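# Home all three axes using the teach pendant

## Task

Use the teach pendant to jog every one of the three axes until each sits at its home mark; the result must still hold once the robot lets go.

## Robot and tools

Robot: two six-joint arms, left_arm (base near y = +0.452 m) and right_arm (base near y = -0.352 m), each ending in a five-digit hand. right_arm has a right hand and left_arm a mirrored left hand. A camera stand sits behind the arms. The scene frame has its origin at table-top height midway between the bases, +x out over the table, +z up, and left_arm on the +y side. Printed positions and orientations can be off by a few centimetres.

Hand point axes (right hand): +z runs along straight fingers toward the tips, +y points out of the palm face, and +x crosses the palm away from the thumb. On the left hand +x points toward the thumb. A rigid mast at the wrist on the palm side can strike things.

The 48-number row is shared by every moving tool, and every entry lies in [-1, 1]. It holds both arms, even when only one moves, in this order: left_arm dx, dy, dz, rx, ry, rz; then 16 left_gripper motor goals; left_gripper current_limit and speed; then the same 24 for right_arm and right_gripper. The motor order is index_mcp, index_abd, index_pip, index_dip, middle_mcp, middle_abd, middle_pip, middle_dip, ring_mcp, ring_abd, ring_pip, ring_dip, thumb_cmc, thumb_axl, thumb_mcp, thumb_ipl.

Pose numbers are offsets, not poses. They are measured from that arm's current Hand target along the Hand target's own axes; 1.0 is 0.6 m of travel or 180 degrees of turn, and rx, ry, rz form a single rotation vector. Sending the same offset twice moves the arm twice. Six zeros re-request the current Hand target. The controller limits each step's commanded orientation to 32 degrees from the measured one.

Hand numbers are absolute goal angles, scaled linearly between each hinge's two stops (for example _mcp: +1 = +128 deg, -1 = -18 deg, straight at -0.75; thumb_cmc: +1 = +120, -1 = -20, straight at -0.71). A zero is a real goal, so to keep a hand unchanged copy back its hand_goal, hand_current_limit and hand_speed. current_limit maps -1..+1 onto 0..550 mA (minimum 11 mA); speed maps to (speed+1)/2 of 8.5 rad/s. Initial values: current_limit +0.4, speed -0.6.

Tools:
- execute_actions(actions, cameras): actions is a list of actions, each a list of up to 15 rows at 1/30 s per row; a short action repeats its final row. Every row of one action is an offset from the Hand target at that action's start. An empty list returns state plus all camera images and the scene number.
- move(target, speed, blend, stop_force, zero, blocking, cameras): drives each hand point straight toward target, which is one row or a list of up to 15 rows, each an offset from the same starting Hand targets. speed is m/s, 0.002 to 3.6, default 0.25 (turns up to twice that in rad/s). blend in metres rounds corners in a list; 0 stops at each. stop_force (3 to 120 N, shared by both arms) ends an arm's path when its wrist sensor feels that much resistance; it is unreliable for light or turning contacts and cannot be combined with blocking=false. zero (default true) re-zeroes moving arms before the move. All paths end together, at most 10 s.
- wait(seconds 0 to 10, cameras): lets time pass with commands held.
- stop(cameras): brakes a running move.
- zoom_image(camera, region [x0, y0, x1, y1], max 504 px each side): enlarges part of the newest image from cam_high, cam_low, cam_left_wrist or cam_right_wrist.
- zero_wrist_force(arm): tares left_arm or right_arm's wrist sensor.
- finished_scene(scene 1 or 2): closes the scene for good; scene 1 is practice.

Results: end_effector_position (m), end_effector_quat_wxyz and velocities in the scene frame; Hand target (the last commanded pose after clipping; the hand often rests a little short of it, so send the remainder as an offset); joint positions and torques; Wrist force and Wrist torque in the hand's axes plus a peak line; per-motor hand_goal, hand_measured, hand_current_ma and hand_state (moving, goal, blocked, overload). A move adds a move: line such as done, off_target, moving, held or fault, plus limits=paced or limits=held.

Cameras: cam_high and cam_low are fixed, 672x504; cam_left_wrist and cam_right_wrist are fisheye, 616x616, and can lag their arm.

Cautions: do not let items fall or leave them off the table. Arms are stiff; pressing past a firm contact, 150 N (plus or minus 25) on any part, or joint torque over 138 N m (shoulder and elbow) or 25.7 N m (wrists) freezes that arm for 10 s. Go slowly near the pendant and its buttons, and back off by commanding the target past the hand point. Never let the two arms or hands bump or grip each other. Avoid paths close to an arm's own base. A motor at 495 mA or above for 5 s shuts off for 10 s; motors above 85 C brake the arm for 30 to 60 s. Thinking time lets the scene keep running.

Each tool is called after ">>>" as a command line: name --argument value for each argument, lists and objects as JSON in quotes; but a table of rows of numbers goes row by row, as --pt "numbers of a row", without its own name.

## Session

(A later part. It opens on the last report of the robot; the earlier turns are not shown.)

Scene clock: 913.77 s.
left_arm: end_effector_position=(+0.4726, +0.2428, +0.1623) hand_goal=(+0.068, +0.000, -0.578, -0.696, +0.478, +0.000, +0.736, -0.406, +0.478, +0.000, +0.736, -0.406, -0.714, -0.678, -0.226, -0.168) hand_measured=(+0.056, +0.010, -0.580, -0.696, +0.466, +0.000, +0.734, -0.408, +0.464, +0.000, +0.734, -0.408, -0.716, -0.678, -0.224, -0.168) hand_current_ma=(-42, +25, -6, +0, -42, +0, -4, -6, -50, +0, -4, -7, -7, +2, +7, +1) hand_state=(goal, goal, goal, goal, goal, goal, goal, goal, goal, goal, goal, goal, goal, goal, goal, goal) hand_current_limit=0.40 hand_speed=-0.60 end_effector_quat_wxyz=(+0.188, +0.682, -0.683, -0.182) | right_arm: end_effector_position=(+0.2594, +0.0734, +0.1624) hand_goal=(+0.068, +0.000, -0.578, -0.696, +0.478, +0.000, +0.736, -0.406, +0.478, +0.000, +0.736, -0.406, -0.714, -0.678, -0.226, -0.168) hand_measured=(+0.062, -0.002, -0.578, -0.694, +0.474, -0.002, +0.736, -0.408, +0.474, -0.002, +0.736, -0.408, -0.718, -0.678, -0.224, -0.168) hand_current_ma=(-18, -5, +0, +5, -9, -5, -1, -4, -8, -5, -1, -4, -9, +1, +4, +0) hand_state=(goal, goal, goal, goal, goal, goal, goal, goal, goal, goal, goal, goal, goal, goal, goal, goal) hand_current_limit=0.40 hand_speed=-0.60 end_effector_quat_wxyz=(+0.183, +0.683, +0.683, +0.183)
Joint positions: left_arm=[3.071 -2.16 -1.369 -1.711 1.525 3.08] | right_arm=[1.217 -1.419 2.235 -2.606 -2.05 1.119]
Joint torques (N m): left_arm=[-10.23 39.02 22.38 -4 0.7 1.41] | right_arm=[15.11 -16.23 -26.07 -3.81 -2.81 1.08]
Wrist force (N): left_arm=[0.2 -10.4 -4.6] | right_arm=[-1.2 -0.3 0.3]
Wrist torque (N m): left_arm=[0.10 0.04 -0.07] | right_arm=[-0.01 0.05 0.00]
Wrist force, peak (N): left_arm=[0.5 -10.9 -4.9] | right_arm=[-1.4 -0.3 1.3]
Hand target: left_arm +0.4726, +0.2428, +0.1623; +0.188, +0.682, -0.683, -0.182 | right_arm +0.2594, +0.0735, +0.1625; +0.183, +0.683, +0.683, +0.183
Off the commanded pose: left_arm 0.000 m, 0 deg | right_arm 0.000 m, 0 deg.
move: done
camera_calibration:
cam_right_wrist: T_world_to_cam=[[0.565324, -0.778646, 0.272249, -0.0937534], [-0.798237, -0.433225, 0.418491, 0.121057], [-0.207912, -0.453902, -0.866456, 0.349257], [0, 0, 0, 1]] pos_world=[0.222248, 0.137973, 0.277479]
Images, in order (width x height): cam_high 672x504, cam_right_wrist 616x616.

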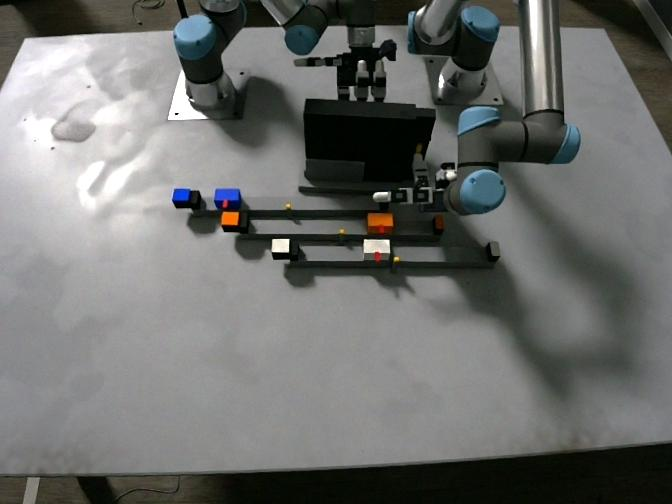

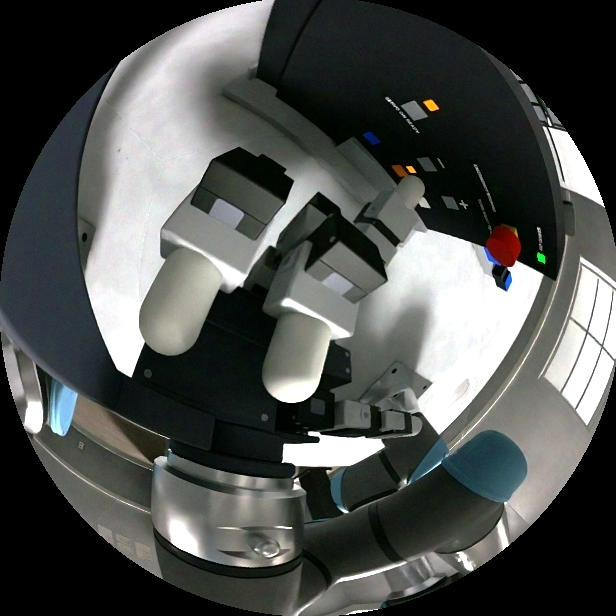

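>>> move --pt "0 0 0 0 0 0 0.068 0 -0.577 -0.696 0.479 0 0.737 -0.406 0.479 0 0.737 -0.406 -0.714 -0.678 -0.226 -0.168 0.4 -0.6 0.0033 0.0611 0.0276 0 0 0 0.068 0 -0.577 -0.696 0.479 0 0.737 -0.406 0.479 0 0.737 -0.406 -0.714 -0.678 -0.226 -0.168 0.4 -0.6" --speed 0.01 --stop_force 3 --cameras '["cam_high", "cam_right_wrist"]'

>>> move --pt "0 0 0 0 0 0 0.068 0 -0.577 -0.696 0.479 0 0.737 -0.406 0.479 0 0.737 -0.406 -0.714 -0.678 -0.226 -0.168 0.4 -0.6 0 -0.0289 -0.0167 0 0 0 0.068 0 -0.577 -0.696 0.479 0 0.737 -0.406 0.479 0 0.737 -0.406 -0.714 -0.678 -0.226 -0.168 0.4 -0.6" --speed 0.1 --cameras '["cam_high", "cam_right_wrist"]'

>>> zoom_image --camera "cam_right_wrist" --region '[330, 60, 530, 260]'

>>> zoom_image --camera "cam_high" --region '[160, 150, 510, 300]'

Scene clock: 956.90 s.
left_arm: end_effector_position=(+0.4726, +0.2428, +0.1623) hand_goal=(+0.068, +0.000, -0.578, -0.696, +0.478, +0.000, +0.736, -0.406, +0.478, +0.000, +0.736, -0.406, -0.714, -0.678, -0.226, -0.168) hand_measured=(+0.056, +0.010, -0.580, -0.696, +0.466, +0.000, +0.734, -0.408, +0.464, +0.000, +0.734, -0.408, -0.716, -0.678, -0.224, -0.168) hand_current_ma=(-42, +25, -6, +0, -42, +0, -4, -6, -50, +0, -4, -7, -7, +2, +7, +1) hand_state=(goal, goal, goal, goal, goal, goal, goal, goal, goal, goal, goal, goal, goal, goal, goal, goal) hand_current_limit=0.40 hand_speed=-0.60 end_effector_quat_wxyz=(+0.188, +0.682, -0.683, -0.182) | right_arm: end_effector_position=(+0.2813, +0.0745, +0.1647) hand_goal=(+0.068, +0.000, -0.578, -0.696, +0.478, +0.000, +0.736, -0.406, +0.478, +0.000, +0.736, -0.406, -0.714, -0.678, -0.226, -0.168) hand_measured=(+0.062, -0.004, -0.578, -0.694, +0.474, -0.002, +0.736, -0.408, +0.474, -0.002, +0.736, -0.408, -0.718, -0.678, -0.224, -0.168) hand_current_ma=(-18, -6, +0, +5, -9, -5, -1, -4, -8, -5, -1, -4, -9, +1, +4, +0) hand_state=(goal, goal, goal, goal, goal, goal, goal, goal, goal, goal, goal, goal, goal, goal, goal, goal) hand_current_limit=0.40 hand_speed=-0.60 end_effector_quat_wxyz=(+0.183, +0.683, +0.683, +0.183)
Joint positions: left_arm=[3.071 -2.16 -1.369 -1.711 1.525 3.08] | right_arm=[1.172 -1.41 2.224 -2.627 -2.039 1.069]
Joint torques (N m): left_arm=[-9.84 38.7 22.81 -3.81 0.53 1.23] | right_arm=[13.16 -28.71 -7.35 -0.47 -3.08 -0.64]
Wrist force (N): left_arm=[0.2 -10.6 -4.8] | right_arm=[-1.1 -3.0 -1.1]
Wrist torque (N m): left_arm=[0.10 0.03 -0.06] | right_arm=[0.01 0.00 0.06]
Wrist force, peak (N): left_arm=[0.1 -10.7 -5.2] | right_arm=[-1.6 -3.6 -1.3]
Hand target: left_arm +0.4726, +0.2428, +0.1623; +0.188, +0.682, -0.683, -0.182 | right_arm +0.2813, +0.0745, +0.1647; +0.183, +0.683, +0.683, +0.183 (not the last commanded pose)
Off the commanded pose: left_arm 0.000 m, 0 deg | right_arm 0.018 m, 0 deg.
move: contact (right_arm)
camera_calibration:
cam_right_wrist: T_world_to_cam=[[0.565333, -0.778658, 0.272197, -0.105784], [-0.798257, -0.433318, 0.418355, 0.138195], [-0.207807, -0.453793, -0.866538, 0.356244], [0, 0, 0, 1]] pos_world=[0.244148, 0.139173, 0.279679]
Images, in order (width x height): cam_high 672x504, cam_right_wrist 616x616.

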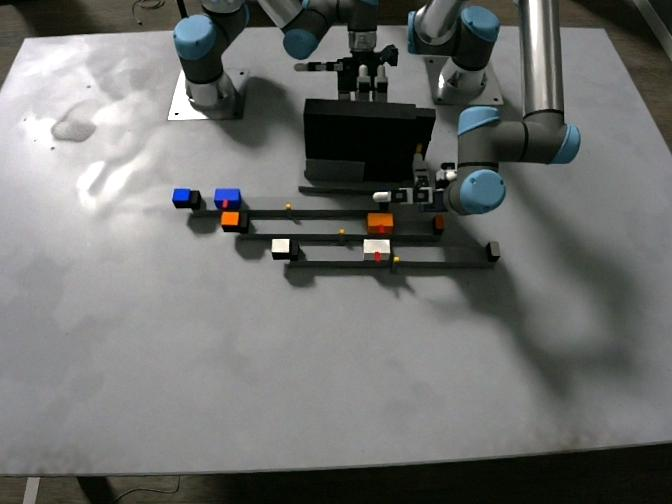

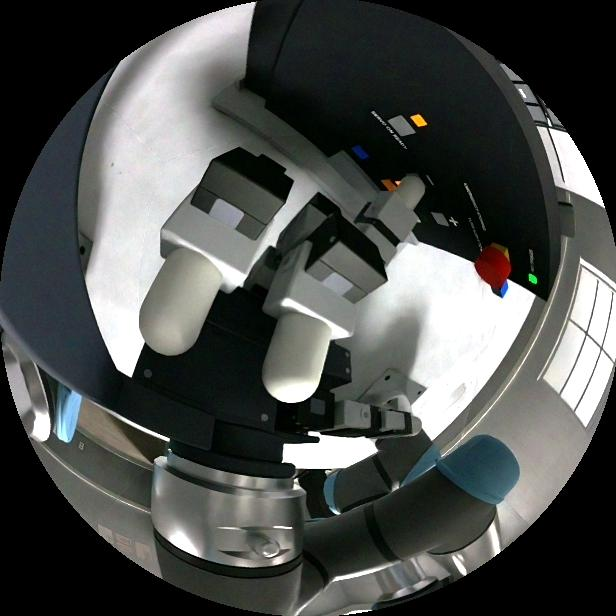

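Scene clock: 957.63 s.
left_arm: end_effector_position=(+0.4726, +0.2428, +0.1623) hand_goal=(+0.068, +0.000, -0.578, -0.696, +0.478, +0.000, +0.736, -0.406, +0.478, +0.000, +0.736, -0.406, -0.714, -0.678, -0.226, -0.168) hand_measured=(+0.056, +0.010, -0.580, -0.696, +0.466, +0.000, +0.734, -0.408, +0.464, +0.000, +0.734, -0.408, -0.716, -0.678, -0.224, -0.168) hand_current_ma=(-42, +25, -6, +0, -42, +0, -4, -6, -50, +0, -4, -7, -7, +2, +7, +1) hand_state=(goal, goal, goal, goal, goal, goal, goal, goal, goal, goal, goal, goal, goal, goal, goal, goal) hand_current_limit=0.40 hand_speed=-0.60 end_effector_quat_wxyz=(+0.188, +0.682, -0.683, -0.182) | right_arm: end_effector_position=(+0.2612, +0.0745, +0.1647) hand_goal=(+0.068, +0.000, -0.578, -0.696, +0.478, +0.000, +0.736, -0.406, +0.478, +0.000, +0.736, -0.406, -0.714, -0.678, -0.226, -0.168) hand_measured=(+0.062, -0.002, -0.578, -0.694, +0.474, -0.002, +0.736, -0.408, +0.474, -0.002, +0.736, -0.408, -0.718, -0.678, -0.224, -0.168) hand_current_ma=(-18, -5, +0, +5, -9, -5, -1, -4, -8, -5, -1, -4, -9, +1, +4, +0) hand_state=(goal, goal, goal, goal, goal, goal, goal, goal, goal, goal, goal, goal, goal, goal, goal, goal) hand_current_limit=0.40 hand_speed=-0.60 end_effector_quat_wxyz=(+0.183, +0.683, +0.683, +0.183) end_effector_velocity=(+0.002, +0.000, +0.001) end_effector_angular_velocity=(+0.000, -0.002, +0.001)
Joint positions: left_arm=[3.071 -2.16 -1.369 -1.711 1.525 3.08] | right_arm=[1.214 -1.421 2.229 -2.6 -2.049 1.116]
Joint velocities: left_arm=[within noise] | right_arm=[-0.003 0.001 -0.001 -0.004 -0.001 -0.005]
Joint torques (N m): left_arm=[-10.35 38.82 22.13 -3.86 0.6 1.33] | right_arm=[-14.42 -16.2 -17.86 -5.19 0.23 -1.28]
Wrist force (N): left_arm=[0.2 -10.4 -4.8] | right_arm=[-1.3 -0.4 0.5]
Wrist torque (N m): left_arm=[0.11 0.04 -0.07] | right_arm=[-0.05 0.06 0.02]
Wrist force, peak (N): left_arm=[-0.2 -10.8 -4.8] | right_arm=[-1.4 -2.6 -1.2]
Hand target: left_arm +0.4726, +0.2428, +0.1623; +0.188, +0.682, -0.683, -0.182 | right_arm +0.2613, +0.0745, +0.1647; +0.183, +0.683, +0.683, +0.183
Off the commanded pose: left_arm 0.000 m, 0 deg | right_arm 0.000 m, 0 deg.
move: done
camera_calibration:
cam_right_wrist: T_world_to_cam=[[0.565471, -0.778465, 0.272461, -0.0945531], [-0.798183, -0.433322, 0.418493, 0.122094], [-0.207719, -0.454119, -0.866388, 0.35205], [0, 0, 0, 1]] pos_world=[0.224048, 0.139173, 0.279678]
Images, in order (width x height): cam_high 672x504, cam_right_wrist 616x616.

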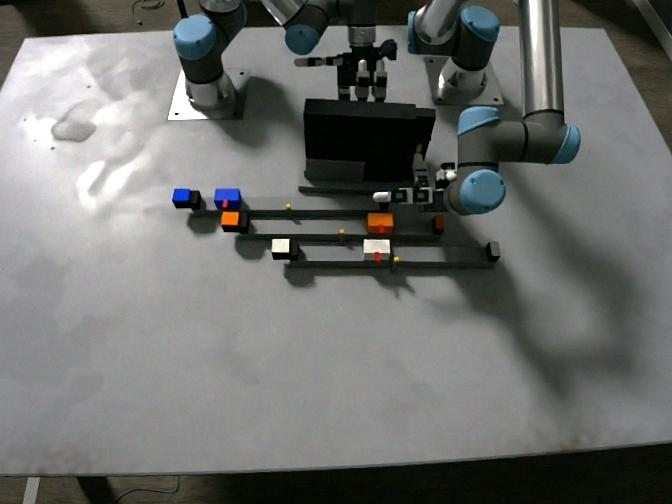

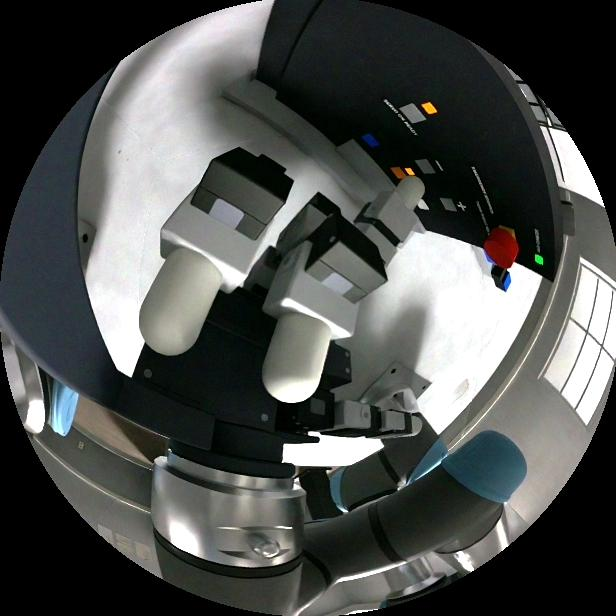

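Scaled by 2.520 from the camera's 616x616 image, which has a finer 880x880 frame.

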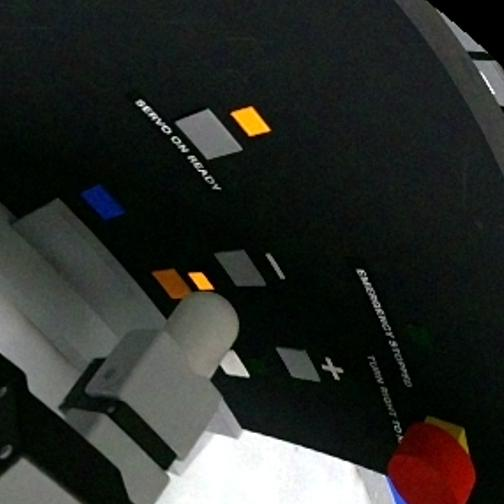

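Scaled by 1.440.

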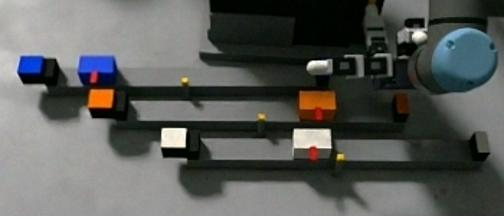

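>>> move --pt "0 0 0 0 0 0 0.068 0 -0.577 -0.696 0.479 0 0.737 -0.406 0.479 0 0.737 -0.406 -0.714 -0.678 -0.226 -0.168 0.4 -0.6 0 0.0332 0.0192 0 0 0 0.068 0 -0.577 -0.696 0.479 0 0.737 -0.406 0.479 0 0.737 -0.406 -0.714 -0.678 -0.226 -0.168 0.4 -0.6" --speed 0.02 --stop_force 7 --cameras '["cam_high", "cam_right_wrist"]'

>>> zoom_image --camera "cam_right_wrist" --region '[350, 110, 470, 230]'

>>> zoom_image --camera "cam_high" --region '[160, 150, 510, 300]'

Scene clock: 972.30 s.
left_arm: end_effector_position=(+0.4726, +0.2428, +0.1623) hand_goal=(+0.068, +0.000, -0.578, -0.696, +0.478, +0.000, +0.736, -0.406, +0.478, +0.000, +0.736, -0.406, -0.714, -0.678, -0.226, -0.168) hand_measured=(+0.054, +0.010, -0.582, -0.696, +0.466, +0.000, +0.734, -0.408, +0.464, +0.000, +0.734, -0.408, -0.716, -0.678, -0.224, -0.168) hand_current_ma=(-49, +29, -11, +0, -42, +0, -4, -6, -50, +0, -4, -7, -7, +2, +7, +1) hand_state=(goal, goal, goal, goal, goal, goal, goal, goal, goal, goal, goal, goal, goal, goal, goal, goal) hand_current_limit=0.40 hand_speed=-0.60 end_effector_quat_wxyz=(+0.188, +0.682, -0.683, -0.182) | right_arm: end_effector_position=(+0.2824, +0.0745, +0.1646) hand_goal=(+0.068, +0.000, -0.578, -0.696, +0.478, +0.000, +0.736, -0.406, +0.478, +0.000, +0.736, -0.406, -0.714, -0.678, -0.226, -0.168) hand_measured=(+0.062, -0.004, -0.578, -0.694, +0.474, -0.002, +0.736, -0.408, +0.474, -0.002, +0.736, -0.408, -0.718, -0.678, -0.224, -0.168) hand_current_ma=(-18, -7, +0, +5, -9, -5, -1, -4, -8, -5, -1, -4, -9, +1, +4, +0) hand_state=(goal, goal, goal, goal, goal, goal, goal, goal, goal, goal, goal, goal, goal, goal, goal, goal) hand_current_limit=0.40 hand_speed=-0.60 end_effector_quat_wxyz=(+0.183, +0.683, +0.683, +0.183)
Joint positions: left_arm=[3.071 -2.16 -1.369 -1.711 1.525 3.08] | right_arm=[1.17 -1.41 2.223 -2.628 -2.039 1.067]
Joint torques (N m): left_arm=[-8.61 39.29 15.96 -3.74 0.59 1.14] | right_arm=[12.96 -28.8 -6.68 -0.51 -3.1 -1.21]
Wrist force (N): left_arm=[0.4 -14.3 -6.9] | right_arm=[-1.1 -2.8 -1.1]
Wrist torque (N m): left_arm=[0.18 0.05 -0.12] | right_arm=[0.01 0.01 0.02]
Wrist force, peak (N): left_arm=[0.4 -14.8 -6.7] | right_arm=[-1.4 -7.8 -3.7]
Hand target: left_arm +0.4726, +0.2428, +0.1623; +0.188, +0.682, -0.683, -0.182 | right_arm +0.2824, +0.0745, +0.1646; +0.183, +0.683, +0.683, +0.183 (not the last commanded pose)
Off the commanded pose: left_arm 0.000 m, 0 deg | right_arm 0.002 m, 0 deg.
move: contact (right_arm)
camera_calibration:
cam_right_wrist: T_world_to_cam=[[0.565343, -0.778672, 0.272136, -0.10639], [-0.798225, -0.433303, 0.418431, 0.139041], [-0.207903, -0.453783, -0.86652, 0.35649], [0, 0, 0, 1]] pos_world=[0.245248, 0.139173, 0.279679]
Images, in order (width x height): cam_high 672x504, cam_right_wrist 616x616.

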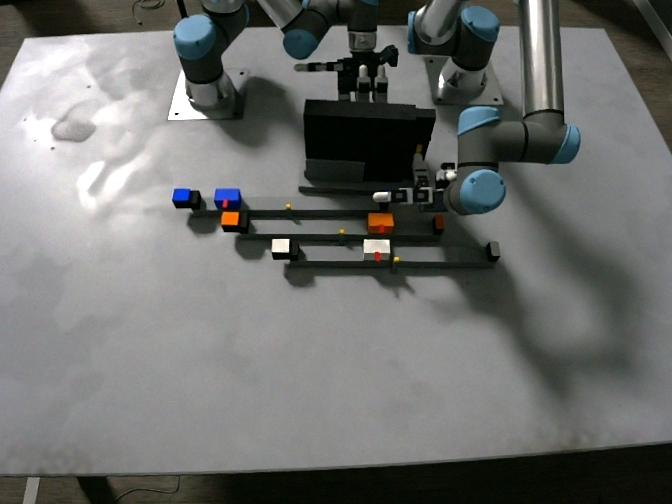

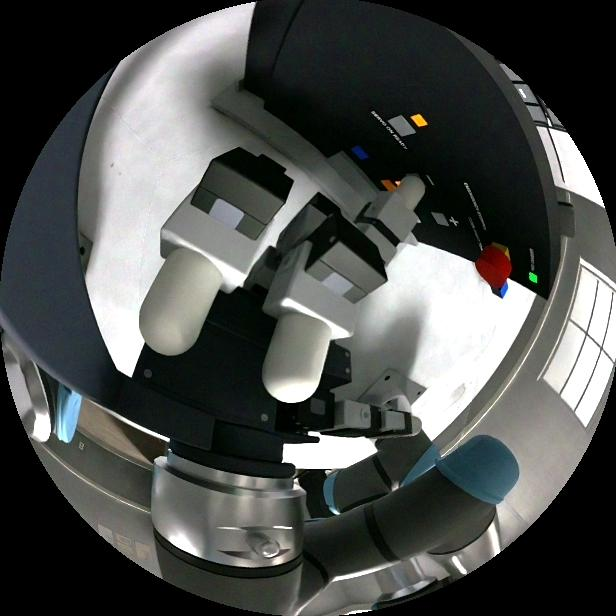

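Scaled by 4.200 from the camera's 616x616 image, which has a finer 880x880 frame.

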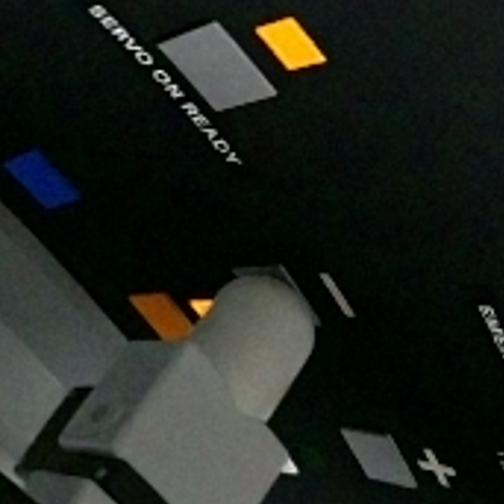

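Scaled by 1.440.

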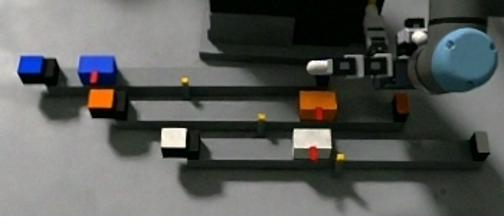

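>>> move --pt "0 0 0 0 0 0 0.068 0 -0.577 -0.696 0.479 0 0.737 -0.406 0.479 0 0.737 -0.406 -0.714 -0.678 -0.226 -0.168 0.4 -0.6 0 0.00144 0.00083 0 0 0 0.068 0 -0.577 -0.696 0.479 0 0.737 -0.406 0.479 0 0.737 -0.406 -0.714 -0.678 -0.226 -0.168 0.4 -0.6" --speed 0.01 --cameras '["cam_high", "cam_right_wrist"]'

>>> zoom_image --camera "cam_high" --region '[160, 150, 510, 300]'

>>> zoom_image --camera "cam_right_wrist" --region '[350, 110, 470, 230]'

Scene clock: 982.20 s.
left_arm: end_effector_position=(+0.4726, +0.2428, +0.1623) hand_goal=(+0.068, +0.000, -0.578, -0.696, +0.478, +0.000, +0.736, -0.406, +0.478, +0.000, +0.736, -0.406, -0.714, -0.678, -0.226, -0.168) hand_measured=(+0.054, +0.010, -0.582, -0.696, +0.466, +0.000, +0.734, -0.408, +0.464, +0.000, +0.734, -0.408, -0.716, -0.678, -0.224, -0.168) hand_current_ma=(-49, +29, -11, +0, -42, +0, -4, -6, -50, +0, -4, -7, -7, +2, +7, +1) hand_state=(goal, goal, goal, goal, goal, goal, goal, goal, goal, goal, goal, goal, goal, goal, goal, goal) hand_current_limit=0.40 hand_speed=-0.60 end_effector_quat_wxyz=(+0.188, +0.682, -0.683, -0.182) | right_arm: end_effector_position=(+0.2833, +0.0745, +0.1646) hand_goal=(+0.068, +0.000, -0.578, -0.696, +0.478, +0.000, +0.736, -0.406, +0.478, +0.000, +0.736, -0.406, -0.714, -0.678, -0.226, -0.168) hand_measured=(+0.062, -0.004, -0.578, -0.694, +0.474, -0.002, +0.736, -0.408, +0.474, -0.002, +0.736, -0.408, -0.718, -0.678, -0.224, -0.168) hand_current_ma=(-18, -7, +0, +5, -9, -5, -1, -4, -8, -5, -1, -4, -9, +1, +4, +0) hand_state=(goal, goal, goal, goal, goal, goal, goal, goal, goal, goal, goal, goal, goal, goal, goal, goal) hand_current_limit=0.40 hand_speed=-0.60 end_effector_quat_wxyz=(+0.183, +0.683, +0.683, +0.183)
Joint positions: left_arm=[3.071 -2.16 -1.369 -1.711 1.525 3.08] | right_arm=[1.168 -1.409 2.223 -2.629 -2.038 1.065]
Joint torques (N m): left_arm=[-8.39 38.6 3.23 -3.77 0.48 1.25] | right_arm=[-13.41 -16.68 -29.15 -5.58 -0.52 -1.25]
Wrist force (N): left_arm=[0.3 -14.2 -6.7] | right_arm=[-1.5 -6.7 -3.2]
Wrist torque (N m): left_arm=[0.16 0.08 -0.14] | right_arm=[-0.01 -0.04 0.17]
Wrist force, peak (N): left_arm=[0.2 -14.7 -7.0] | right_arm=[-1.6 -6.8 -3.2]
Hand target: left_arm +0.4726, +0.2428, +0.1623; +0.188, +0.682, -0.683, -0.182 | right_arm +0.2834, +0.0745, +0.1646; +0.183, +0.683, +0.683, +0.183
Off the commanded pose: left_arm 0.000 m, 0 deg | right_arm 0.000 m, 0 deg.
move: done
camera_calibration:
cam_right_wrist: T_world_to_cam=[[0.565456, -0.778601, 0.272104, -0.106983], [-0.798141, -0.433389, 0.418504, 0.13981], [-0.207921, -0.453823, -0.866495, 0.3567], [0, 0, 0, 1]] pos_world=[0.246248, 0.139173, 0.279679]
Images, in order (width x height): cam_high 672x504, cam_right_wrist 616x616.

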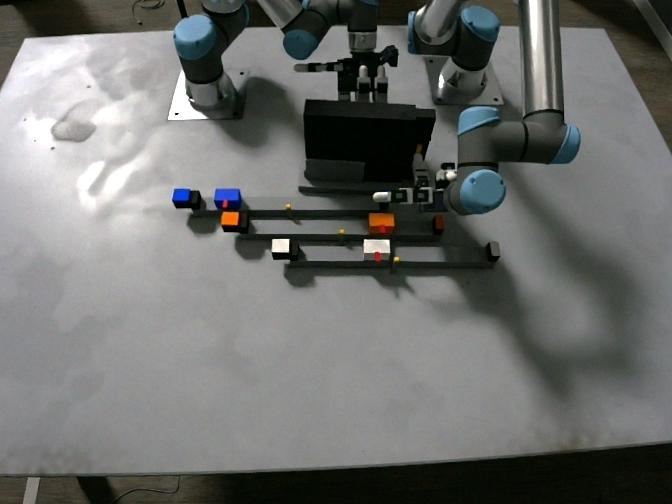

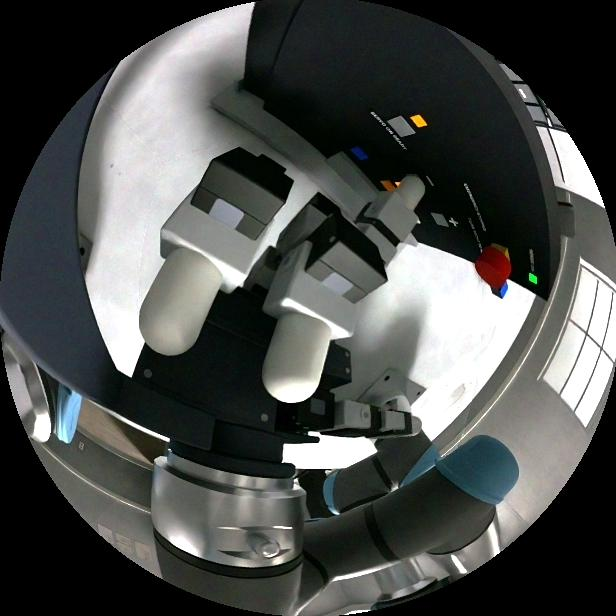

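Scaled by 1.440.

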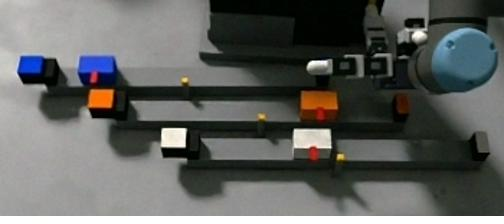

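Scaled by 4.200 from the camera's 616x616 image, which has a finer 880x880 frame.

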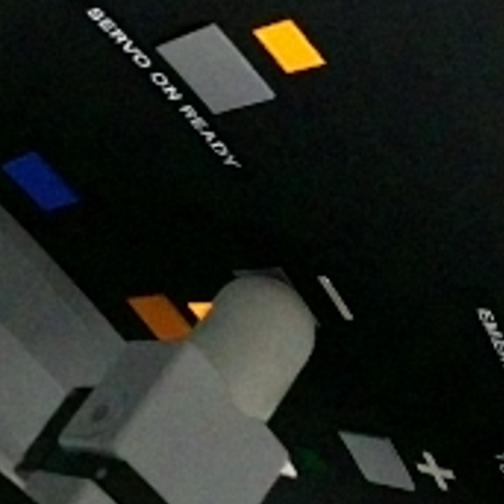

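>>> move --pt "0 0 0 0 0 0 0.068 0 -0.577 -0.696 0.479 0 0.737 -0.406 0.479 0 0.737 -0.406 -0.714 -0.678 -0.226 -0.168 0.4 -0.6 0 -0.0289 -0.0167 0 0 0 0.068 0 -0.577 -0.696 0.479 0 0.737 -0.406 0.479 0 0.737 -0.406 -0.714 -0.678 -0.226 -0.168 0.4 -0.6" --speed 0.1 --cameras '["cam_high", "cam_right_wrist"]'

>>> zoom_image --camera "cam_high" --region '[160, 150, 510, 300]'

Scene clock: 989.50 s.
left_arm: end_effector_position=(+0.4726, +0.2428, +0.1623) hand_goal=(+0.068, +0.000, -0.578, -0.696, +0.478, +0.000, +0.736, -0.406, +0.478, +0.000, +0.736, -0.406, -0.714, -0.678, -0.226, -0.168) hand_measured=(+0.054, +0.010, -0.582, -0.696, +0.466, +0.000, +0.734, -0.408, +0.464, +0.000, +0.734, -0.408, -0.716, -0.678, -0.224, -0.168) hand_current_ma=(-49, +29, -11, +0, -42, +0, -4, -6, -50, +0, -4, -7, -7, +2, +7, +1) hand_state=(goal, goal, goal, goal, goal, goal, goal, goal, goal, goal, goal, goal, goal, goal, goal, goal) hand_current_limit=0.40 hand_speed=-0.60 end_effector_quat_wxyz=(+0.188, +0.682, -0.683, -0.182) | right_arm: end_effector_position=(+0.2632, +0.0745, +0.1646) hand_goal=(+0.068, +0.000, -0.578, -0.696, +0.478, +0.000, +0.736, -0.406, +0.478, +0.000, +0.736, -0.406, -0.714, -0.678, -0.226, -0.168) hand_measured=(+0.060, -0.002, -0.578, -0.694, +0.474, -0.002, +0.736, -0.408, +0.474, -0.002, +0.736, -0.408, -0.718, -0.678, -0.224, -0.168) hand_current_ma=(-19, -5, -1, +4, -9, -5, -1, -4, -8, -5, -1, -4, -9, +1, +4, +0) hand_state=(goal, goal, goal, goal, goal, goal, goal, goal, goal, goal, goal, goal, goal, goal, goal, goal) hand_current_limit=0.40 hand_speed=-0.60 end_effector_quat_wxyz=(+0.183, +0.683, +0.683, +0.183) end_effector_velocity=(+0.002, +0.000, +0.000) end_effector_angular_velocity=(+0.000, -0.001, +0.002)
Joint positions: left_arm=[3.071 -2.16 -1.369 -1.711 1.525 3.08] | right_arm=[1.21 -1.42 2.229 -2.603 -2.048 1.111]
Joint velocities: left_arm=[within noise] | right_arm=[-0.003 0.001 -0.001 -0.004 0 -0.006]
Joint torques (N m): left_arm=[-7.3 38.6 4.18 -3.52 0.43 1.24] | right_arm=[-12.97 -16.77 -17.73 -5.32 0.35 -1.13]
Wrist force (N): left_arm=[0.2 -14.4 -6.9] | right_arm=[-1.5 -0.5 0.0]
Wrist torque (N m): left_arm=[0.15 0.09 -0.14] | right_arm=[0.00 0.09 0.00]
Wrist force, peak (N): left_arm=[0.1 -14.9 -6.9] | right_arm=[-1.5 -7.3 -3.4]
Hand target: left_arm +0.4726, +0.2428, +0.1623; +0.188, +0.682, -0.683, -0.182 | right_arm +0.2633, +0.0745, +0.1646; +0.183, +0.683, +0.683, +0.183
Off the commanded pose: left_arm 0.000 m, 0 deg | right_arm 0.000 m, 0 deg.
move: done
camera_calibration:
cam_right_wrist: T_world_to_cam=[[0.565492, -0.778454, 0.272449, -0.0956873], [-0.798168, -0.433343, 0.4185, 0.123688], [-0.207719, -0.454119, -0.866388, 0.352466], [0, 0, 0, 1]] pos_world=[0.226048, 0.139173, 0.279678]
Images, in order (width x height): cam_high 672x504, cam_right_wrist 616x616.

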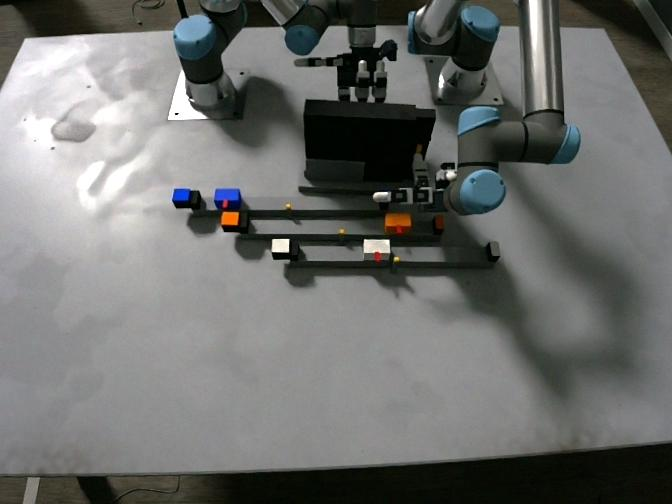

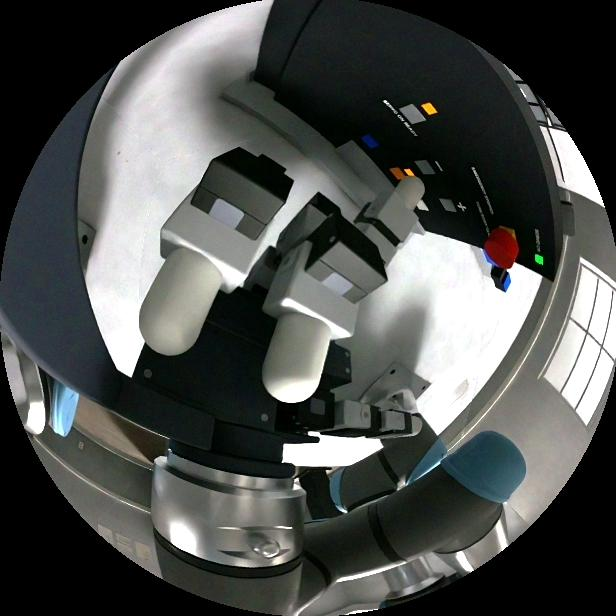

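Scaled by 1.440.

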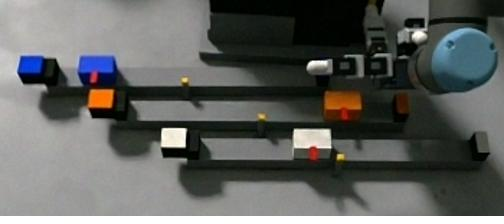

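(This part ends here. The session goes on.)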